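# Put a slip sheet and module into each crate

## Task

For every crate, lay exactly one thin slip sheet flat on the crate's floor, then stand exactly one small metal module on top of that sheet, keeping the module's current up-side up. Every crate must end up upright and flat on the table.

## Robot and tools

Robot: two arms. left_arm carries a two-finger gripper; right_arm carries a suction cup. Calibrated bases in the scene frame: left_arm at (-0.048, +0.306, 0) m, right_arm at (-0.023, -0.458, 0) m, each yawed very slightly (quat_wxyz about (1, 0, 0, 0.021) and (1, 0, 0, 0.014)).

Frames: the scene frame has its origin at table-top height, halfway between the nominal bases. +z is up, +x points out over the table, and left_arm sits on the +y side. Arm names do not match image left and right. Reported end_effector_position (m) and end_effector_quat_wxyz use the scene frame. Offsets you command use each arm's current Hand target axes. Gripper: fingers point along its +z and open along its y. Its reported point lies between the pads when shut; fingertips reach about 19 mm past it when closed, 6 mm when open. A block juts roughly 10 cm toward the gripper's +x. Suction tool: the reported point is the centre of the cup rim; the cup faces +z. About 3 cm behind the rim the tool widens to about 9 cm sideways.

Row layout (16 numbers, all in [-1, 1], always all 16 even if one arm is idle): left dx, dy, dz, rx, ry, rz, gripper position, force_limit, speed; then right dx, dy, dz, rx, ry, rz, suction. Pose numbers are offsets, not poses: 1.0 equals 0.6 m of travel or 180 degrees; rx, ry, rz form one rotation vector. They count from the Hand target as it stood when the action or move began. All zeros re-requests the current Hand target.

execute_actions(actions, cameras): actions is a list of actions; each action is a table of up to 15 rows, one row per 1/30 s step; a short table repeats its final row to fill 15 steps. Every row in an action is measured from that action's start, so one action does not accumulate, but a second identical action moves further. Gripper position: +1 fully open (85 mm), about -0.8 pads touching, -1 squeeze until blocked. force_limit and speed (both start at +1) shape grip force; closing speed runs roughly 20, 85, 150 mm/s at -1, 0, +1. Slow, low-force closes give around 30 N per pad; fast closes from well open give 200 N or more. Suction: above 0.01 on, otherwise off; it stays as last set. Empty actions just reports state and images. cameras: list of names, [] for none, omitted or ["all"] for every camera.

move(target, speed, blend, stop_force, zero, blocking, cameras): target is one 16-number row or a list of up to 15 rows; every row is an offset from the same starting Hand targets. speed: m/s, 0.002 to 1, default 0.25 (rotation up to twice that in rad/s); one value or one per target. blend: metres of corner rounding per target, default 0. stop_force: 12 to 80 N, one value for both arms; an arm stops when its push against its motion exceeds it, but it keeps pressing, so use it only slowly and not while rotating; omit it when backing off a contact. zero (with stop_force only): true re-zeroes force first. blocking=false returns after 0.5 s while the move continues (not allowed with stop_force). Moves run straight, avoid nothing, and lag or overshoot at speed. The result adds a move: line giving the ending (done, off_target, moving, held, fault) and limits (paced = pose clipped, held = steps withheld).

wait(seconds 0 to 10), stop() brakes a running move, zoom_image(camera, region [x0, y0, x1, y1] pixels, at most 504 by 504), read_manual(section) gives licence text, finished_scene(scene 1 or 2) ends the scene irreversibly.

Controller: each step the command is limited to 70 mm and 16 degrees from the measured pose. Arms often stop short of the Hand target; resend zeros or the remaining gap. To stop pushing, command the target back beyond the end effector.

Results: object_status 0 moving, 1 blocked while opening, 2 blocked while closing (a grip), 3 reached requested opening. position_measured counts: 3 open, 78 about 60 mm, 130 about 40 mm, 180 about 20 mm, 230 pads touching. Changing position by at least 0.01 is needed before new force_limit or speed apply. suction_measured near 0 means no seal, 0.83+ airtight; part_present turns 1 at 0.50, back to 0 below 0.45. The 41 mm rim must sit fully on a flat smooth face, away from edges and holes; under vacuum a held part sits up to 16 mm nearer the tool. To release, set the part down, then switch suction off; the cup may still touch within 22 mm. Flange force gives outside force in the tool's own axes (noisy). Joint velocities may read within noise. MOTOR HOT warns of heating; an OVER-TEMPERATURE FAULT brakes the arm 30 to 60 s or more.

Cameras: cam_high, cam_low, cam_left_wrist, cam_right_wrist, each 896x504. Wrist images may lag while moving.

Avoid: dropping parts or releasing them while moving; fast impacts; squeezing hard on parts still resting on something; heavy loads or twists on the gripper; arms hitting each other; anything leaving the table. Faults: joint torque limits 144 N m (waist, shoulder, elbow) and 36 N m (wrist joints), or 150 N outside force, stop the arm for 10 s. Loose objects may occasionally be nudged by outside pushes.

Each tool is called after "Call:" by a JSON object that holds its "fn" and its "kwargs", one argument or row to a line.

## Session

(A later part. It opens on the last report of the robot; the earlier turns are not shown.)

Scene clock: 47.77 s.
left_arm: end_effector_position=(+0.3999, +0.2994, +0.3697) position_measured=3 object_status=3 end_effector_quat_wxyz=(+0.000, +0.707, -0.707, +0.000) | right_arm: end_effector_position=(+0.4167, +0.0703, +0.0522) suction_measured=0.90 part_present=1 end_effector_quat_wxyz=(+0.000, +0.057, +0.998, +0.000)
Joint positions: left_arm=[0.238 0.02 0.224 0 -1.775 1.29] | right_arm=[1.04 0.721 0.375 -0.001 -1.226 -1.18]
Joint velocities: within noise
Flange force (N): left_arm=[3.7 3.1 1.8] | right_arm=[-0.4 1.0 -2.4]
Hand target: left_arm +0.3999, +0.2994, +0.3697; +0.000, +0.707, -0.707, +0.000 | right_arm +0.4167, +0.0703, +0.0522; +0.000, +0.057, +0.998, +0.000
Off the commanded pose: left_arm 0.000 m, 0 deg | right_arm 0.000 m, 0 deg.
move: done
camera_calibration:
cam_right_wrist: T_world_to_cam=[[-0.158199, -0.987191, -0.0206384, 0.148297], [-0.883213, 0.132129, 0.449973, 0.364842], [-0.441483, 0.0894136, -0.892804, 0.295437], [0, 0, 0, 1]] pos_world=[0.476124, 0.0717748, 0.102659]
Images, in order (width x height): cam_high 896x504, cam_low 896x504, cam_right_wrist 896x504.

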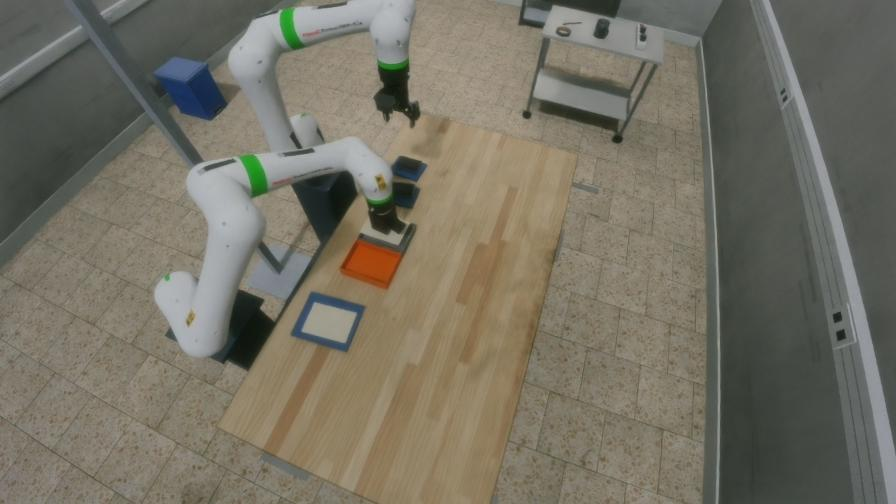

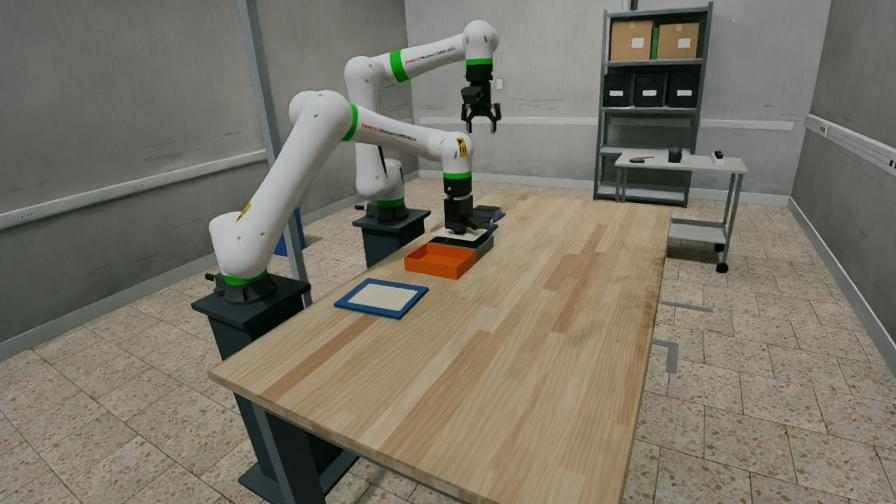

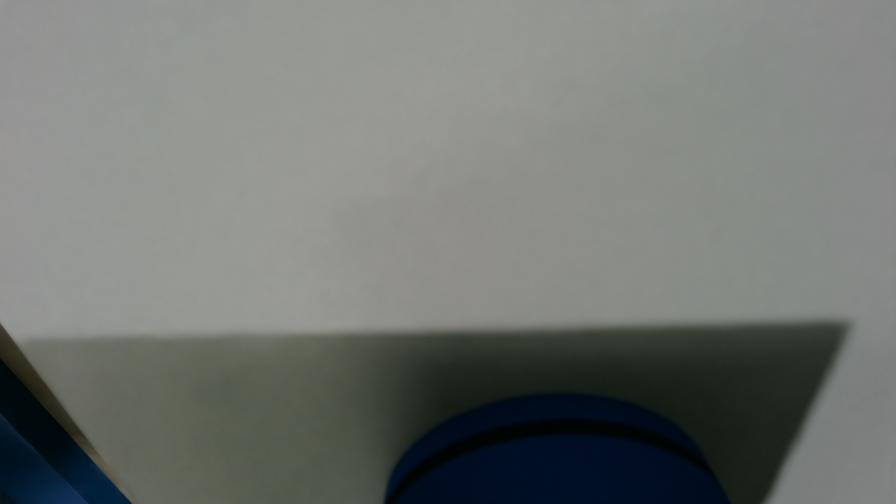

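Call:
{"fn": "move", "kwargs": {
  "target": [0,0,0,0,0,0,1,-1,-1,0,0,0.115,0,0,0,1],
  "cameras": ["cam_low","cam_high","cam_right_wrist"],
  "speed": 0.02,
  "stop_force": 12
}}

Call:
{"fn": "zoom_image", "kwargs": {
  "camera": "cam_low",
  "region": [390, 200, 520, 290]
}}

Call:
{"fn": "zoom_image", "kwargs": {
  "camera": "cam_high",
  "region": [330, 180, 430, 280]
}}

Scene clock: 52.90 s.
left_arm: end_effector_position=(+0.3999, +0.2994, +0.3697) position_measured=3 object_status=3 end_effector_quat_wxyz=(+0.000, +0.707, -0.707, +0.000) | right_arm: end_effector_position=(+0.4168, +0.0704, -0.0094) suction_measured=0.90 part_present=1 end_effector_quat_wxyz=(+0.000, +0.057, +0.998, +0.000)
Joint positions: left_arm=[0.238 0.02 0.224 0 -1.775 1.29] | right_arm=[1.04 0.783 0.326 -0.001 -1.114 -1.18]
Joint velocities: within noise
Flange force (N): left_arm=[3.9 3.2 1.8] | right_arm=[2.3 -2.8 -32.0]
Hand target: left_arm +0.3999, +0.2994, +0.3697; +0.000, +0.707, -0.707, +0.000 | right_arm +0.4167, +0.0704, -0.0094; +0.000, +0.057, +0.998, +0.000 (not the last commanded pose)
Off the commanded pose: left_arm 0.000 m, 0 deg | right_arm 0.007 m, 0 deg.
move: contact (right_arm)
camera_calibration:
cam_right_wrist: T_world_to_cam=[[-0.158071, -0.987203, -0.0210858, 0.147083], [-0.883383, 0.131842, 0.449726, 0.392659], [-0.44119, 0.0897154, -0.892918, 0.240276], [0, 0, 0, 1]] pos_world=[0.476125, 0.0718754, 0.0410592]
Images, in order (width x height): cam_high 896x504, cam_low 896x504, cam_right_wrist 896x504.

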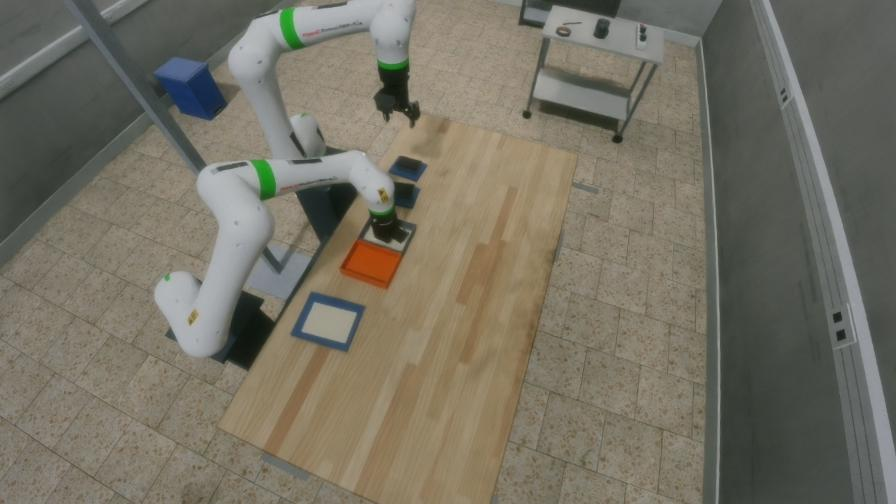

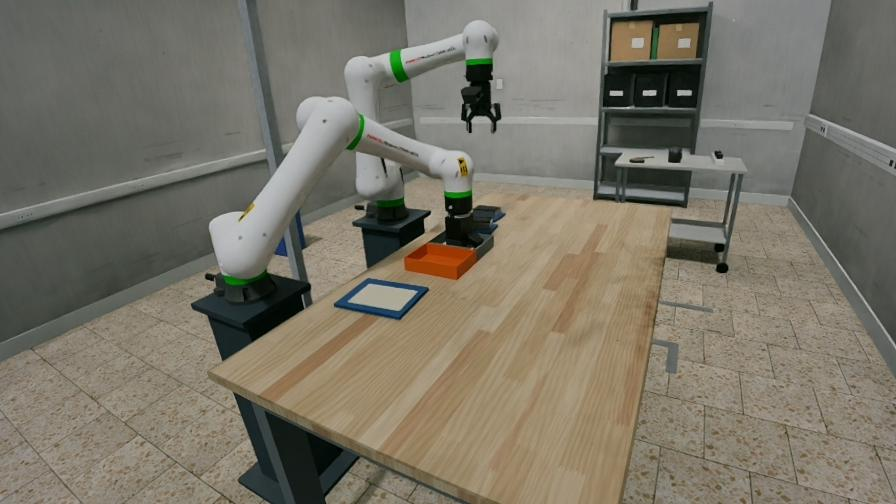

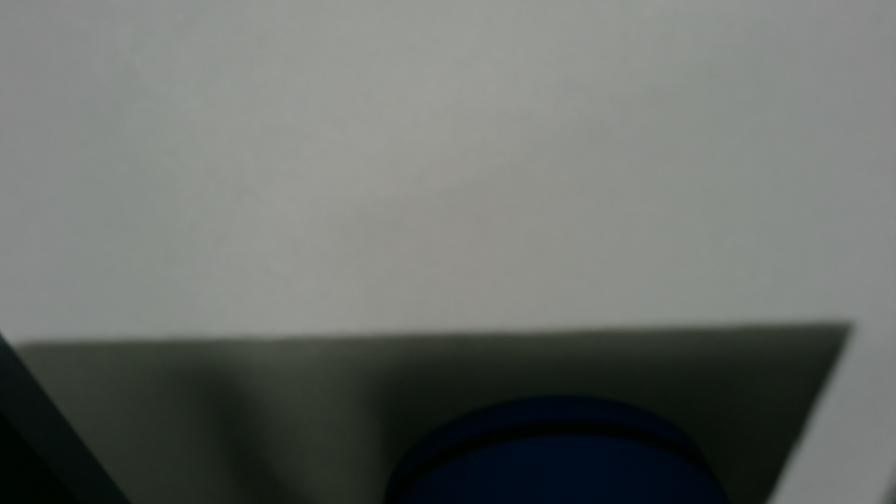

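Scaled by 3.877 from the camera's 896x504 image, which has a finer 1280x720 frame.

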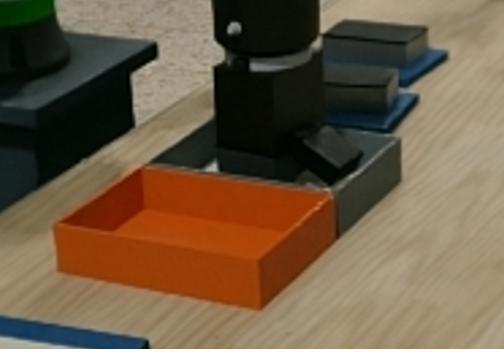

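Scaled by 5.040 from the camera's 896x504 image, which has a finer 1280x720 frame.

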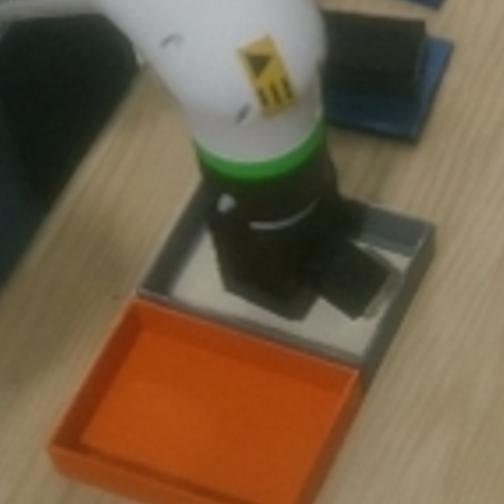

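Call:
{"fn": "execute_actions", "kwargs": {
  "actions": [
    [[0,0,0,0,0,0,1,-1,-1,0,0,0,0,0,0,0]]
  ],
  "cameras": []
}}

Call:
{"fn": "wait", "kwargs": {
  "seconds": 0.7,
  "cameras": []
}}

Call:
{"fn": "move", "kwargs": {
  "target": [0,0,0,0,0,0,1,-1,-1,0,0,-0.21,0,0,0,0],
  "cameras": ["cam_low","cam_high","cam_right_wrist"],
  "speed": 0.06
}}

Scene clock: 54.50 s.
left_arm: end_effector_position=(+0.3999, +0.2994, +0.3697) position_measured=3 object_status=3 end_effector_quat_wxyz=(+0.000, +0.707, -0.707, +0.000) | right_arm: end_effector_position=(+0.4167, +0.0704, -0.0094) suction_measured=0.00 part_present=0 end_effector_quat_wxyz=(+0.000, +0.057, +0.998, +0.000)
Joint positions: left_arm=[0.238 0.02 0.224 0 -1.775 1.29] | right_arm=[1.04 0.783 0.326 -0.001 -1.114 -1.18]
Joint velocities: within noise
Flange force (N): left_arm=[3.8 3.3 1.7] | right_arm=[6.5 -7.2 -54.8]
Hand target: left_arm +0.3999, +0.2994, +0.3697; +0.000, +0.707, -0.707, +0.000 | right_arm +0.4167, +0.0704, -0.0094; +0.000, +0.057, +0.998, +0.000
Off the commanded pose: left_arm 0.000 m, 0 deg | right_arm 0.000 m, 0 deg.
Step readings (end_effector_position of left_arm | right_arm):
0: (+0.3999, +0.2994, +0.3697) | (+0.4167, +0.0704, -0.0094)
1: (+0.3999, +0.2994, +0.3697) | (+0.4167, +0.0704, -0.0094)
2: (+0.3999, +0.2994, +0.3697) | (+0.4167, +0.0704, -0.0094)
4: (+0.3999, +0.2994, +0.3697) | (+0.4168, +0.0704, -0.0094)
8: (+0.3999, +0.2994, +0.3697) | (+0.4168, +0.0704, -0.0094)
15: (+0.3999, +0.2994, +0.3697) | (+0.4168, +0.0704, -0.0094)
No camera images: "cameras" was empty.

Scene clock: 55.20 s.
left_arm: end_effector_position=(+0.3999, +0.2994, +0.3697) position_measured=3 object_status=3 end_effector_quat_wxyz=(+0.000, +0.707, -0.707, +0.000) | right_arm: end_effector_position=(+0.4167, +0.0704, -0.0094) suction_measured=0.00 part_present=0 end_effector_quat_wxyz=(+0.000, +0.057, +0.998, +0.000)
Joint positions: left_arm=[0.238 0.02 0.224 0 -1.775 1.29] | right_arm=[1.04 0.783 0.326 -0.001 -1.114 -1.18]
Joint velocities: within noise
Flange force (N): left_arm=[3.7 3.7 1.8] | right_arm=[6.9 -7.2 -55.7]
Hand target: left_arm +0.3999, +0.2994, +0.3697; +0.000, +0.707, -0.707, +0.000 | right_arm +0.4167, +0.0704, -0.0094; +0.000, +0.057, +0.998, +0.000
Off the commanded pose: left_arm 0.000 m, 0 deg | right_arm 0.000 m, 0 deg.
wait: 0.70 s; at rest by 0.17 s
No camera images: "cameras" was empty.

Scene clock: 57.60 s.
left_arm: end_effector_position=(+0.3999, +0.2994, +0.3697) position_measured=3 object_status=3 end_effector_quat_wxyz=(+0.000, +0.707, -0.707, +0.000) | right_arm: end_effector_position=(+0.4169, +0.0704, +0.1166) suction_measured=0.00 part_present=0 end_effector_quat_wxyz=(+0.000, +0.057, +0.998, +0.000)
Joint positions: left_arm=[0.238 0.02 0.224 0 -1.775 1.29] | right_arm=[1.04 0.673 0.452 -0.001 -1.351 -1.18]
Joint velocities: within noise
Flange force (N): left_arm=[3.9 3.0 1.5] | right_arm=[-0.7 1.6 -2.4]
Hand target: left_arm +0.3999, +0.2994, +0.3697; +0.000, +0.707, -0.707, +0.000 | right_arm +0.4168, +0.0704, +0.1166; +0.000, +0.057, +0.998, +0.000
Off the commanded pose: left_arm 0.000 m, 0 deg | right_arm 0.000 m, 0 deg.
move: done
camera_calibration:
cam_right_wrist: T_world_to_cam=[[-0.158155, -0.98719, -0.0210405, 0.149787], [-0.883387, 0.131941, 0.449687, 0.336083], [-0.441151, 0.0897074, -0.892938, 0.352813], [0, 0, 0, 1]] pos_world=[0.476225, 0.0718751, 0.167059]
Images, in order (width x height): cam_high 896x504, cam_low 896x504, cam_right_wrist 896x504.

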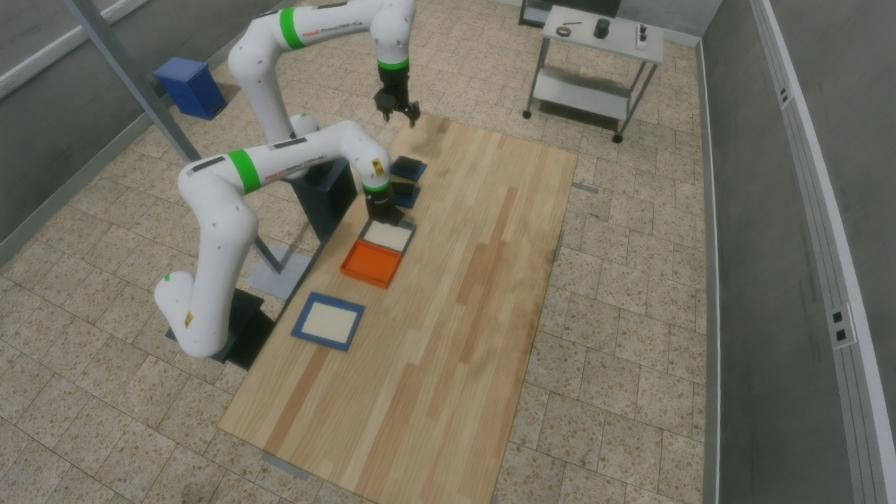

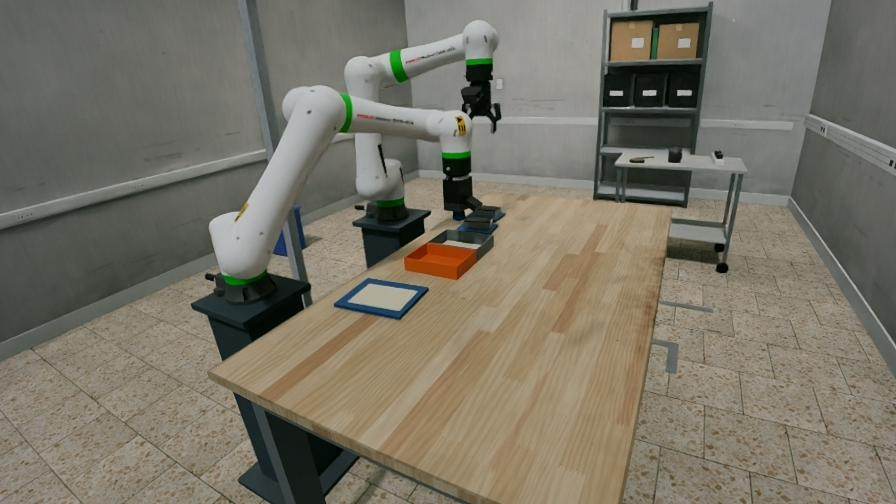

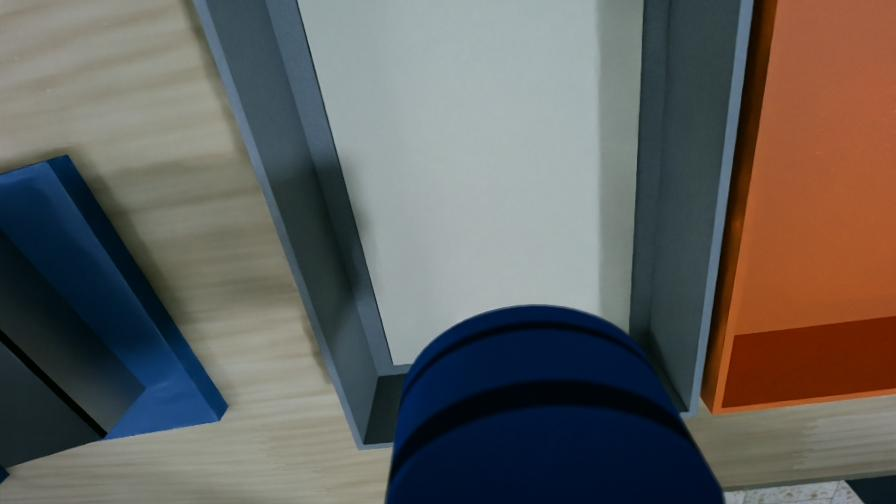

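Call:
{"fn": "move", "kwargs": {
  "target": [0.0257,0.013,0.3995,0,0,0.435,1,-1,-1,-0.0207,-0.6622,0.11,0,0,-0.036,0],
  "cameras": ["cam_left_wrist","cam_low","cam_high","cam_right_wrist"]
}}

Call:
{"fn": "move", "kwargs": {
  "target": [0,0,0,0,0,0,1,-1,-1,0,0,0.11,0,0,0,1],
  "cameras": ["cam_right_wrist"],
  "speed": 0.025,
  "stop_force": 12
}}

Call:
{"fn": "zoom_image", "kwargs": {
  "camera": "cam_right_wrist",
  "region": [0, 100, 400, 504]
}}

Scene clock: 67.00 s.
left_arm: end_effector_position=(+0.3920, +0.2839, +0.1300) position_measured=3 object_status=3 end_effector_quat_wxyz=(+0.000, -0.101, +0.995, +0.000) | right_arm: end_effector_position=(+0.3842, -0.3258, +0.0506) suction_measured=0.00 part_present=0 end_effector_quat_wxyz=(+0.000, +0.000, +1.000, +0.000)
Joint positions: left_arm=[0.208 0.047 -0.315 0 -1.209 -0.046] | right_arm=[0.595 0.135 -0.474 -0.001 -0.963 -0.622]
Joint velocities: within noise
Flange force (N): left_arm=[3.7 -2.7 -1.0] | right_arm=[-0.4 -0.1 -3.5]
Hand target: left_arm +0.3920, +0.2839, +0.1300; +0.000, -0.101, +0.995, +0.000 | right_arm +0.3842, -0.3258, +0.0506; +0.000, +0.000, +1.000, +0.000
Off the commanded pose: left_arm 0.000 m, 0 deg | right_arm 0.000 m, 0 deg.
move: done
camera_calibration:
cam_left_wrist: T_world_to_cam=[[-0.203294, 0.979115, 0.00244046, -0.185319], [0.929985, 0.192313, 0.313279, -0.435897], [0.306267, 0.0659574, -0.949658, 0.108682], [0, 0, 0, 1]] pos_world=[0.334418, 0.258108, 0.240221]
cam_right_wrist: T_world_to_cam=[[-0.0456527, -0.998736, -0.0210465, -0.294826], [-0.892594, 0.0313228, 0.449773, 0.359987], [-0.448545, 0.0393193, -0.892895, 0.301465], [0, 0, 0, 1]] pos_world=[0.443084, -0.317583, 0.101059]

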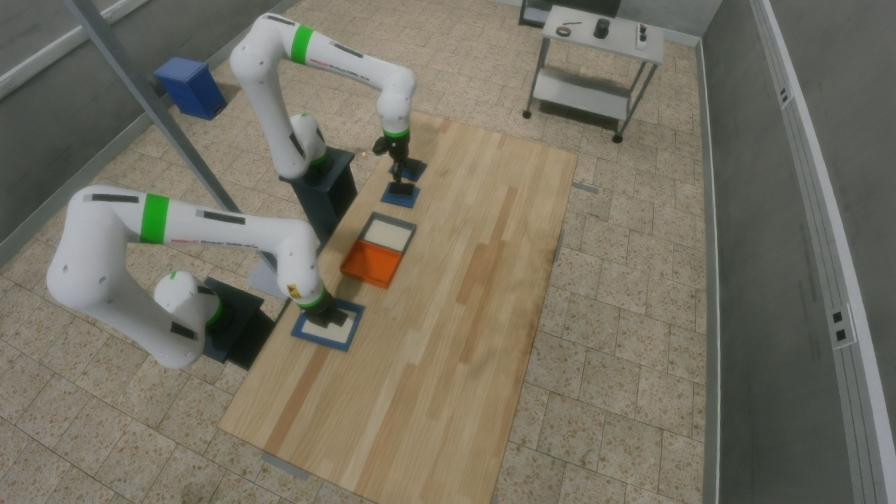

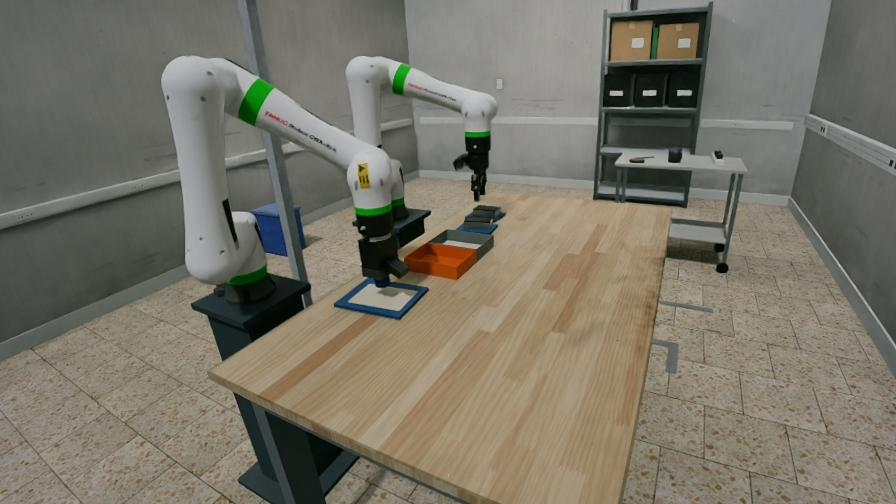

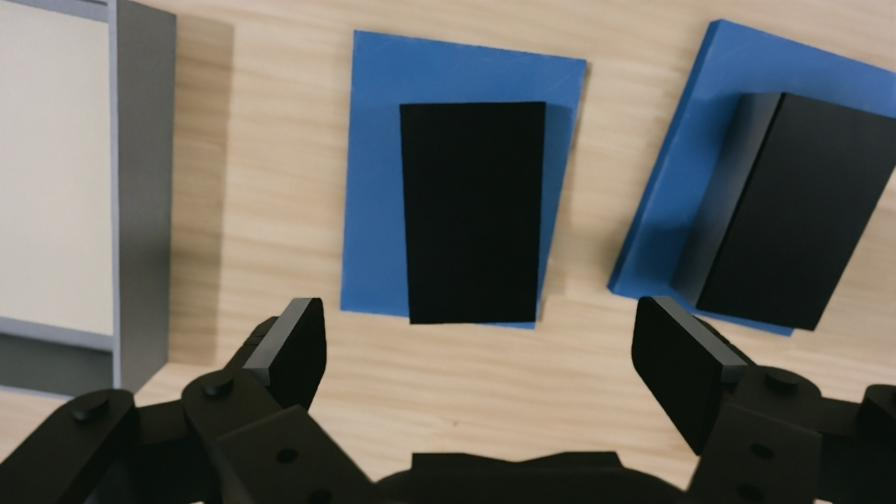

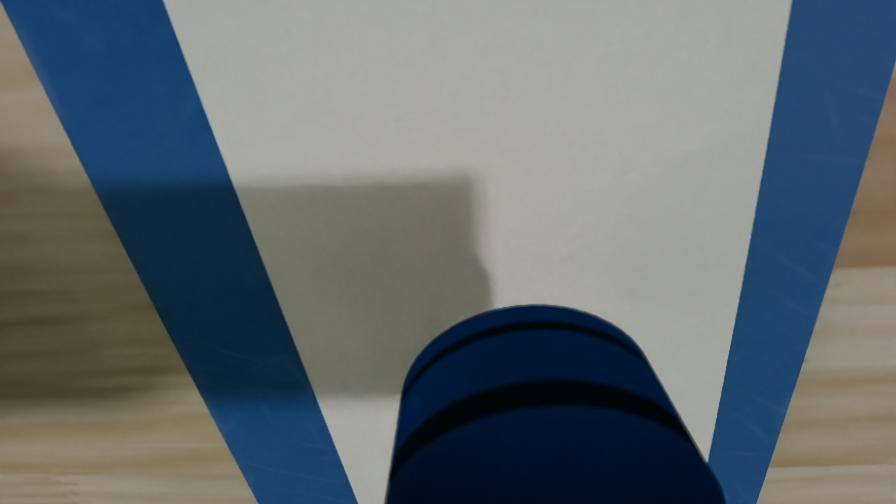

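Scene clock: 69.77 s.
left_arm: end_effector_position=(+0.3920, +0.2839, +0.1300) position_measured=3 object_status=3 end_effector_quat_wxyz=(+0.000, -0.101, +0.995, +0.000) | right_arm: end_effector_position=(+0.3843, -0.3258, -0.0038) suction_measured=0.90 part_present=1 end_effector_quat_wxyz=(+0.000, +0.000, +1.000, +0.000)
Joint positions: left_arm=[0.208 0.047 -0.315 0 -1.209 -0.046] | right_arm=[0.595 0.229 -0.52 -0.001 -0.821 -0.622]
Joint velocities: within noise
Flange force (N): left_arm=[3.9 -3.0 -0.8] | right_arm=[12.8 -2.8 -56.0]
Hand target: left_arm +0.3920, +0.2839, +0.1300; +0.000, -0.101, +0.995, +0.000 | right_arm +0.3842, -0.3258, -0.0039; +0.000, +0.000, +1.000, +0.000 (not the last commanded pose)
Off the commanded pose: left_arm 0.000 m, 0 deg | right_arm 0.012 m, 0 deg.
move: contact (right_arm)
camera_calibration:
cam_right_wrist: T_world_to_cam=[[-0.0456487, -0.998731, -0.02128, -0.29596], [-0.892696, 0.031223, 0.449577, 0.384478], [-0.448342, 0.0395191, -0.892988, 0.25287], [0, 0, 0, 1]] pos_world=[0.443084, -0.317582, 0.0466597]
Images, in order (width x height): cam_right_wrist 896x504.

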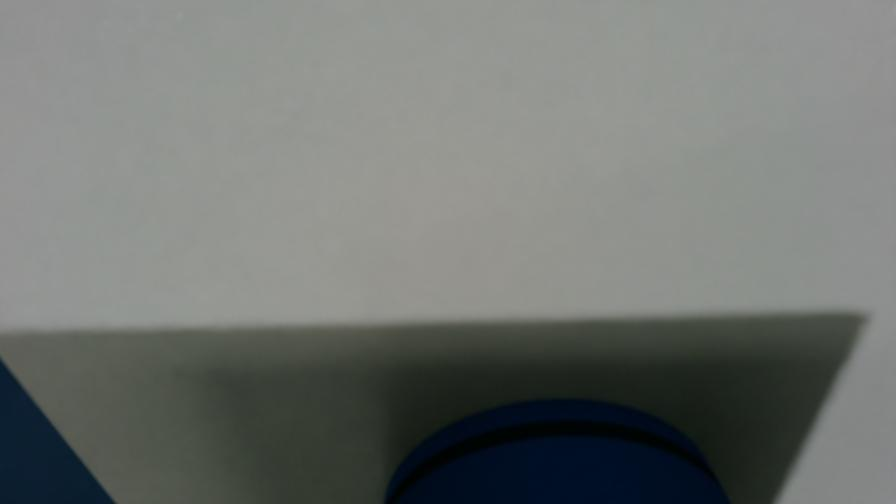

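Scaled by 1.248 from the camera's 896x504 image, which has a finer 1280x720 frame.

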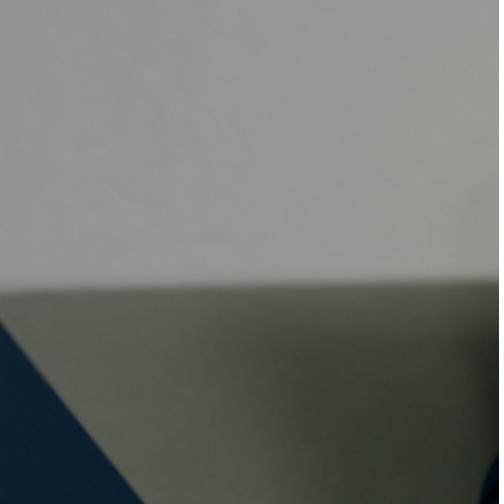

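Call:
{"fn": "move", "kwargs": {
  "target": [0.008,0,0.092,0,0,0,1,-1,-1,0,0,-0.2,0,0,0,1],
  "speed": 0.08
}}

Call:
{"fn": "zoom_image", "kwargs": {
  "camera": "cam_low",
  "region": [320, 200, 520, 330]
}}

Scene clock: 74.60 s.
left_arm: end_effector_position=(+0.3873, +0.2830, +0.0748) position_measured=3 object_status=3 end_effector_quat_wxyz=(+0.000, -0.101, +0.995, +0.000) | right_arm: end_effector_position=(+0.3843, -0.3258, +0.1161) suction_measured=0.90 part_present=1 end_effector_quat_wxyz=(+0.000, +0.000, +1.000, +0.000)
Joint positions: left_arm=[0.208 0.096 -0.404 0 -1.071 -0.047] | right_arm=[0.595 0.046 -0.394 0 -1.131 -0.623]
Joint velocities: within noise
Flange force (N): left_arm=[4.1 -3.2 -1.2] | right_arm=[-0.9 0.9 -2.9]
Hand target: left_arm +0.3873, +0.2830, +0.0748; +0.000, -0.101, +0.995, +0.000 | right_arm +0.3843, -0.3258, +0.1161; +0.000, +0.000, +1.000, +0.000
Off the commanded pose: left_arm 0.000 m, 0 deg | right_arm 0.000 m, 0 deg.
move: done
camera_calibration:
cam_left_wrist: T_world_to_cam=[[-0.203287, 0.979116, 0.00242278, -0.185258], [0.929947, 0.192303, 0.313397, -0.414099], [0.306386, 0.0659625, -0.949619, 0.0578068], [0, 0, 0, 1]] pos_world=[0.329718, 0.257208, 0.185121]
cam_right_wrist: T_world_to_cam=[[-0.0456929, -0.998732, -0.0211408, -0.293506], [-0.892653, 0.0313215, 0.449656, 0.33062], [-0.448423, 0.0394175, -0.892952, 0.360075], [0, 0, 0, 1]] pos_world=[0.443184, -0.317683, 0.166659]

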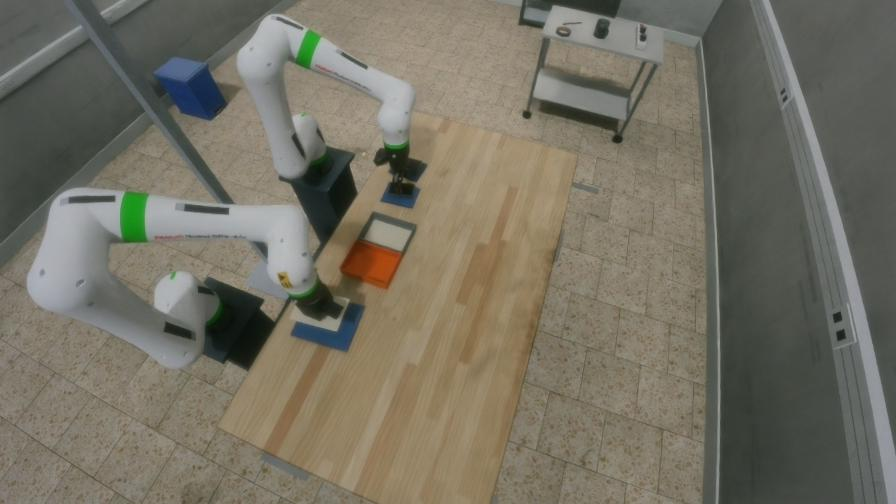

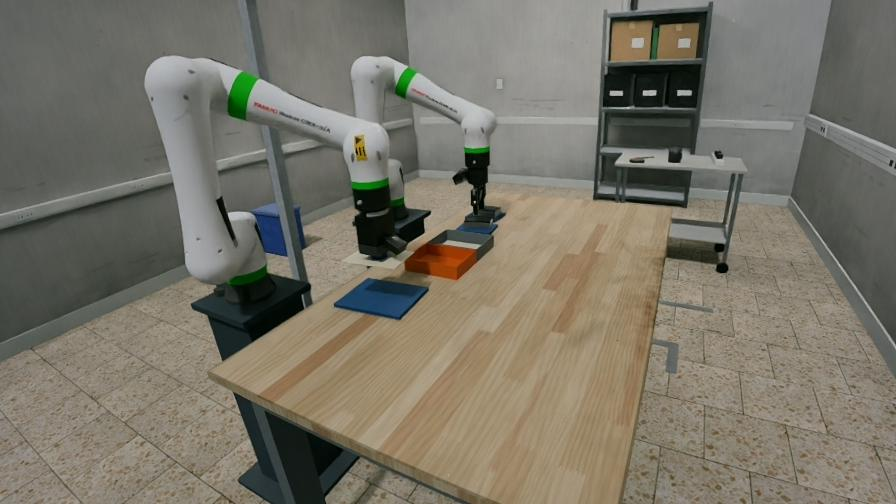

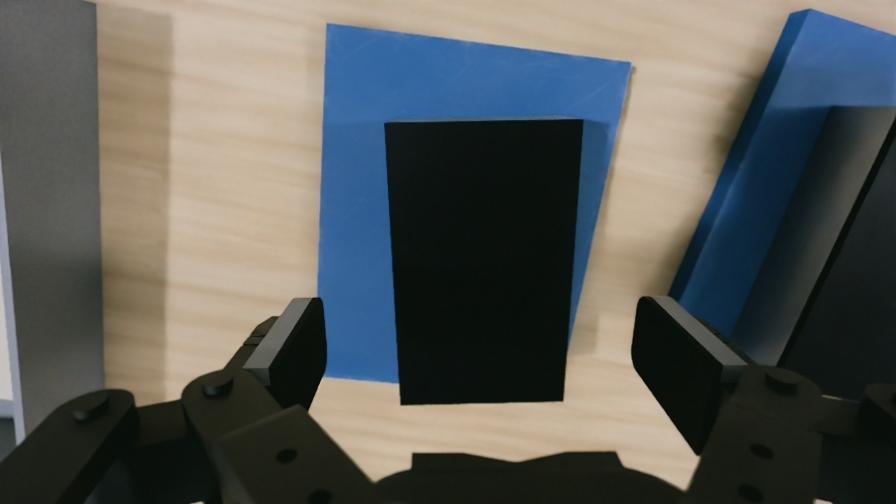

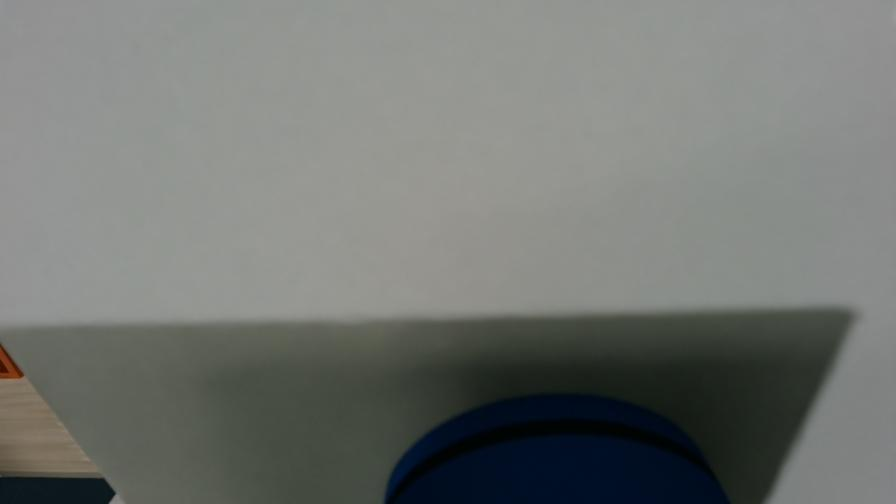

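Scaled by 2.520 from the camera's 896x504 image, which has a finer 1280x720 frame.

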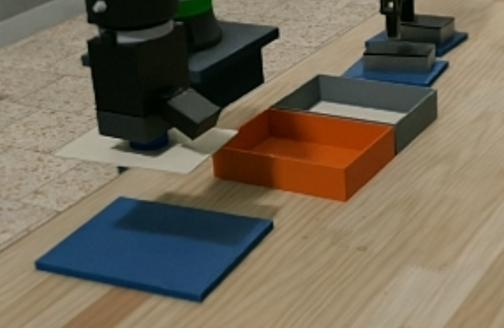

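Call:
{"fn": "move", "kwargs": {
  "target": [-0.007,0,0.081,0,0,0,1,-1,-1,-0.0572,0.4213,0,0,0,0.034,1],
  "speed": 0.15
}}

Call:
{"fn": "zoom_image", "kwargs": {
  "camera": "cam_high",
  "region": [320, 200, 440, 320]
}}

Call:
{"fn": "zoom_image", "kwargs": {
  "camera": "cam_low",
  "region": [390, 180, 520, 290]
}}

Scene clock: 78.90 s.
left_arm: end_effector_position=(+0.3915, +0.2838, +0.0262) position_measured=3 object_status=3 end_effector_quat_wxyz=(+0.000, -0.101, +0.995, +0.000) | right_arm: end_effector_position=(+0.4187, -0.0730, +0.1162) suction_measured=0.90 part_present=1 end_effector_quat_wxyz=(+0.000, +0.053, +0.999, +0.000)
Joint positions: left_arm=[0.208 0.174 -0.447 0 -0.95 -0.046] | right_arm=[0.913 0.421 0.07 -0.001 -1.22 -1.048]
Joint velocities: within noise
Flange force (N): left_arm=[3.8 -3.1 -1.6] | right_arm=[-1.0 0.9 -2.6]
Hand target: left_arm +0.3915, +0.2838, +0.0262; +0.000, -0.101, +0.995, +0.000 | right_arm +0.4187, -0.0730, +0.1162; +0.000, +0.053, +0.999, +0.000
Off the commanded pose: left_arm 0.000 m, 0 deg | right_arm 0.000 m, 0 deg.
move: done
camera_calibration:
cam_left_wrist: T_world_to_cam=[[-0.203306, 0.979112, 0.00241635, -0.185061], [0.929943, 0.192323, 0.313397, -0.402931], [0.306387, 0.0659626, -0.949619, 0.0103156], [0, 0, 0, 1]] pos_world=[0.333918, 0.258008, 0.136521]
cam_right_wrist: T_world_to_cam=[[-0.151894, -0.988172, -0.0210718, 0.00576376], [-0.884267, 0.126336, 0.449569, 0.35678], [-0.441589, 0.0869197, -0.892997, 0.366111], [0, 0, 0, 1]] pos_world=[0.478035, -0.0712007, 0.16666]

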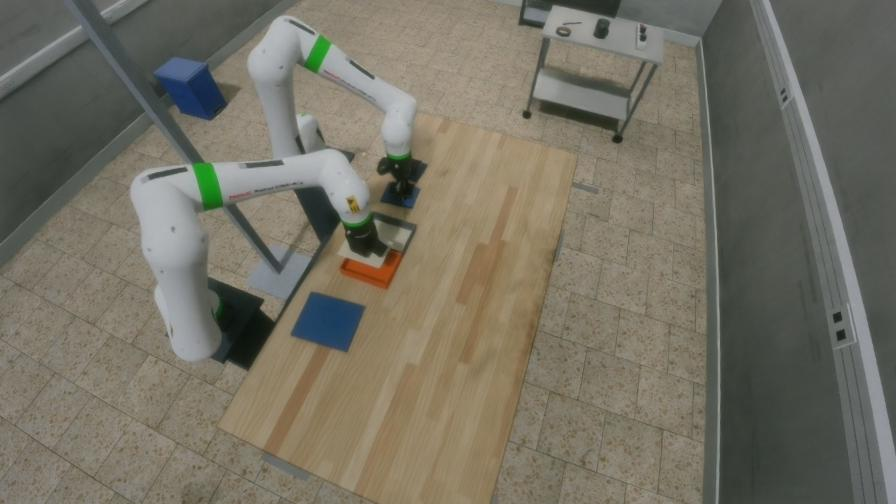

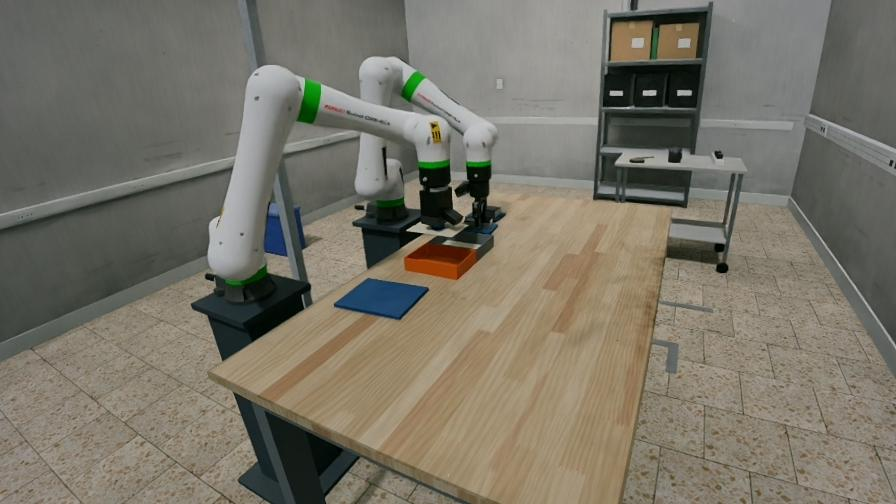

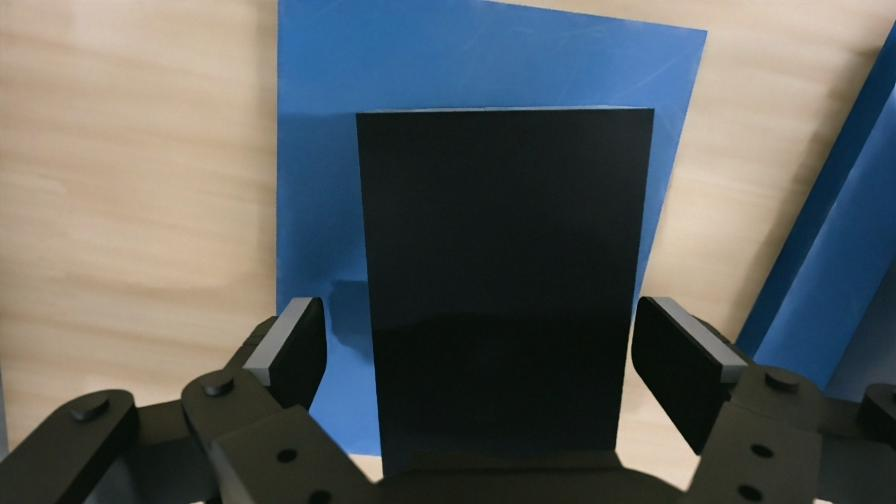

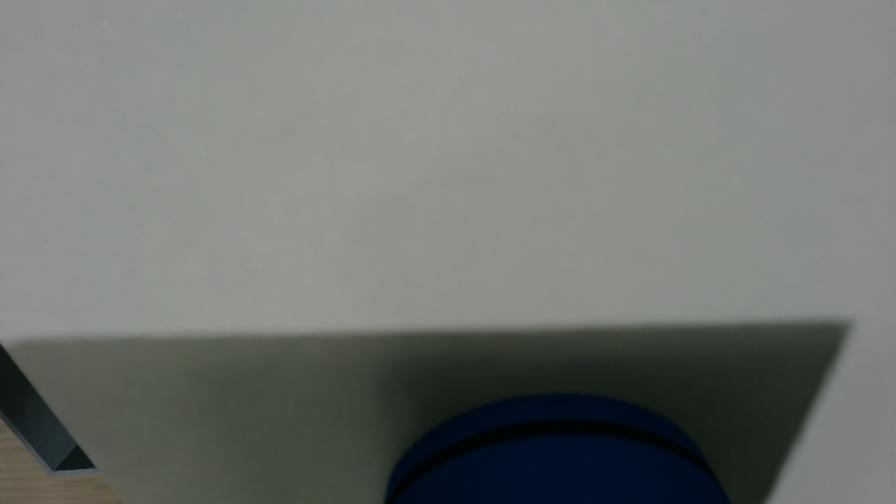

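Scaled by 4.200 from the camera's 896x504 image, which has a finer 1280x720 frame.

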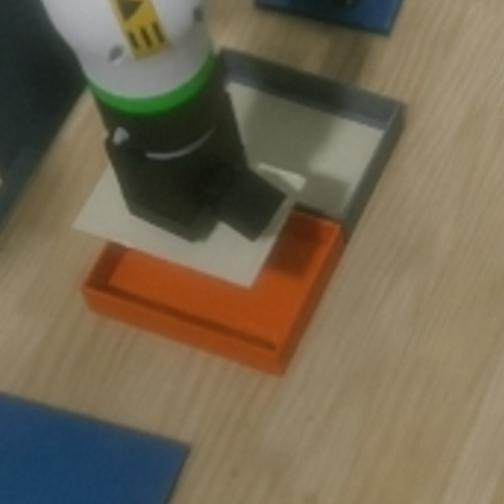

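Scaled by 3.877 from the camera's 896x504 image, which has a finer 1280x720 frame.

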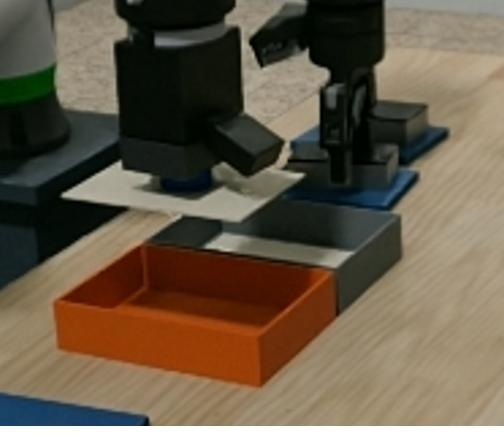

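Call:
{"fn": "move", "kwargs": {
  "target": [0,0,0,0,0,0,-1,-0.6,-1,0,0,0.11,0,0,0,1],
  "speed": 0.1
}}

Call:
{"fn": "zoom_image", "kwargs": {
  "camera": "cam_high",
  "region": [330, 210, 430, 310]
}}

Scene clock: 81.80 s.
left_arm: end_effector_position=(+0.3915, +0.2838, +0.0262) position_measured=78 object_status=2 end_effector_quat_wxyz=(+0.000, -0.101, +0.995, +0.000) | right_arm: end_effector_position=(+0.4186, -0.0730, +0.0502) suction_measured=0.90 part_present=1 end_effector_quat_wxyz=(+0.000, +0.053, +0.999, +0.000)
Joint positions: left_arm=[0.208 0.174 -0.447 0 -0.95 -0.046] | right_arm=[0.913 0.487 -0.003 -0.001 -1.082 -1.048]
Joint velocities: within noise
Flange force (N): left_arm=[6.2 -1.0 -19.6] | right_arm=[-0.9 0.8 -3.0]
Hand target: left_arm +0.3915, +0.2838, +0.0262; +0.000, -0.101, +0.995, +0.000 | right_arm +0.4186, -0.0730, +0.0502; +0.000, +0.053, +0.999, +0.000
Off the commanded pose: left_arm 0.000 m, 0 deg | right_arm 0.000 m, 0 deg.
move: done
camera_calibration:
cam_left_wrist: T_world_to_cam=[[-0.203306, 0.979112, 0.00241635, -0.185061], [0.929943, 0.192323, 0.313397, -0.402931], [0.306387, 0.0659626, -0.949619, 0.0103156], [0, 0, 0, 1]] pos_world=[0.333918, 0.258008, 0.136521]
cam_right_wrist: T_world_to_cam=[[-0.151933, -0.988165, -0.0211455, 0.00439951], [-0.884222, 0.126329, 0.449659, 0.386421], [-0.441666, 0.0870152, -0.89295, 0.307211], [0, 0, 0, 1]] pos_world=[0.478035, -0.0712008, 0.100659]

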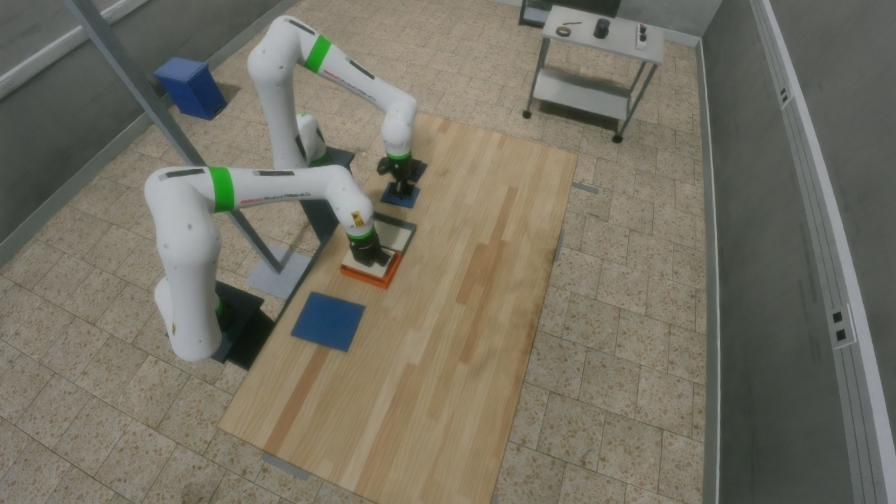

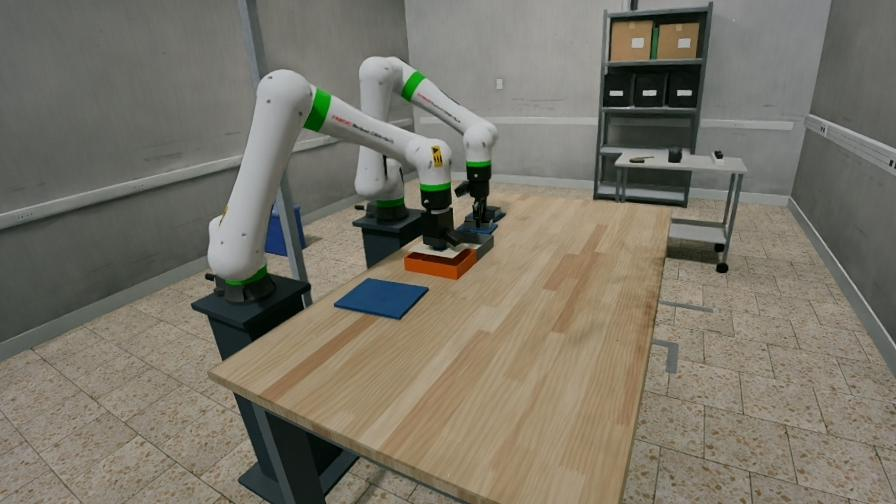

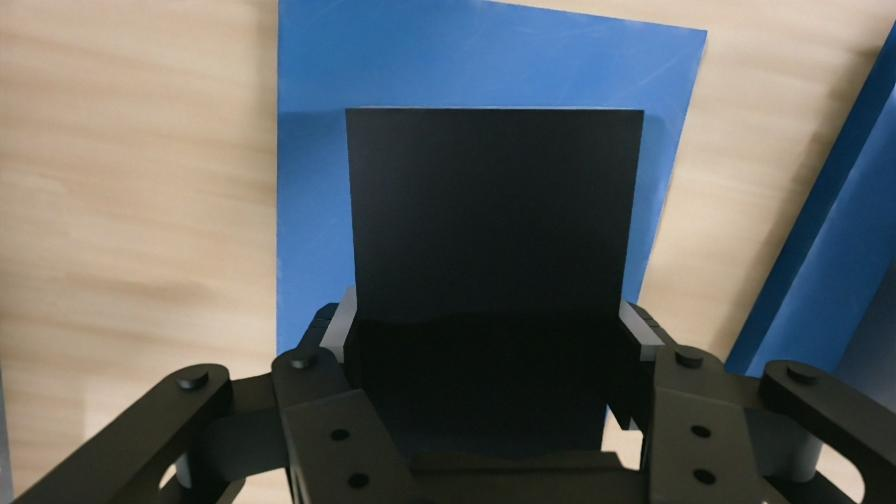

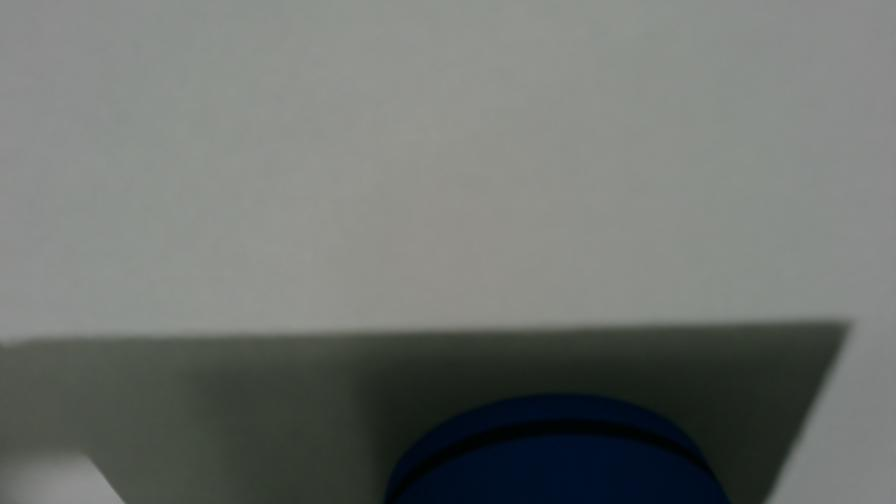

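Scaled by 5.040 from the camera's 896x504 image, which has a finer 1280x720 frame.

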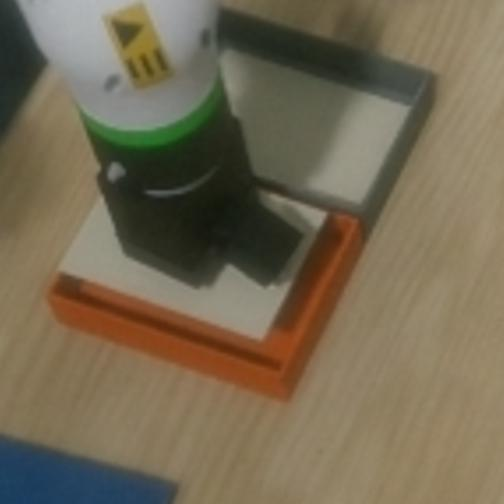

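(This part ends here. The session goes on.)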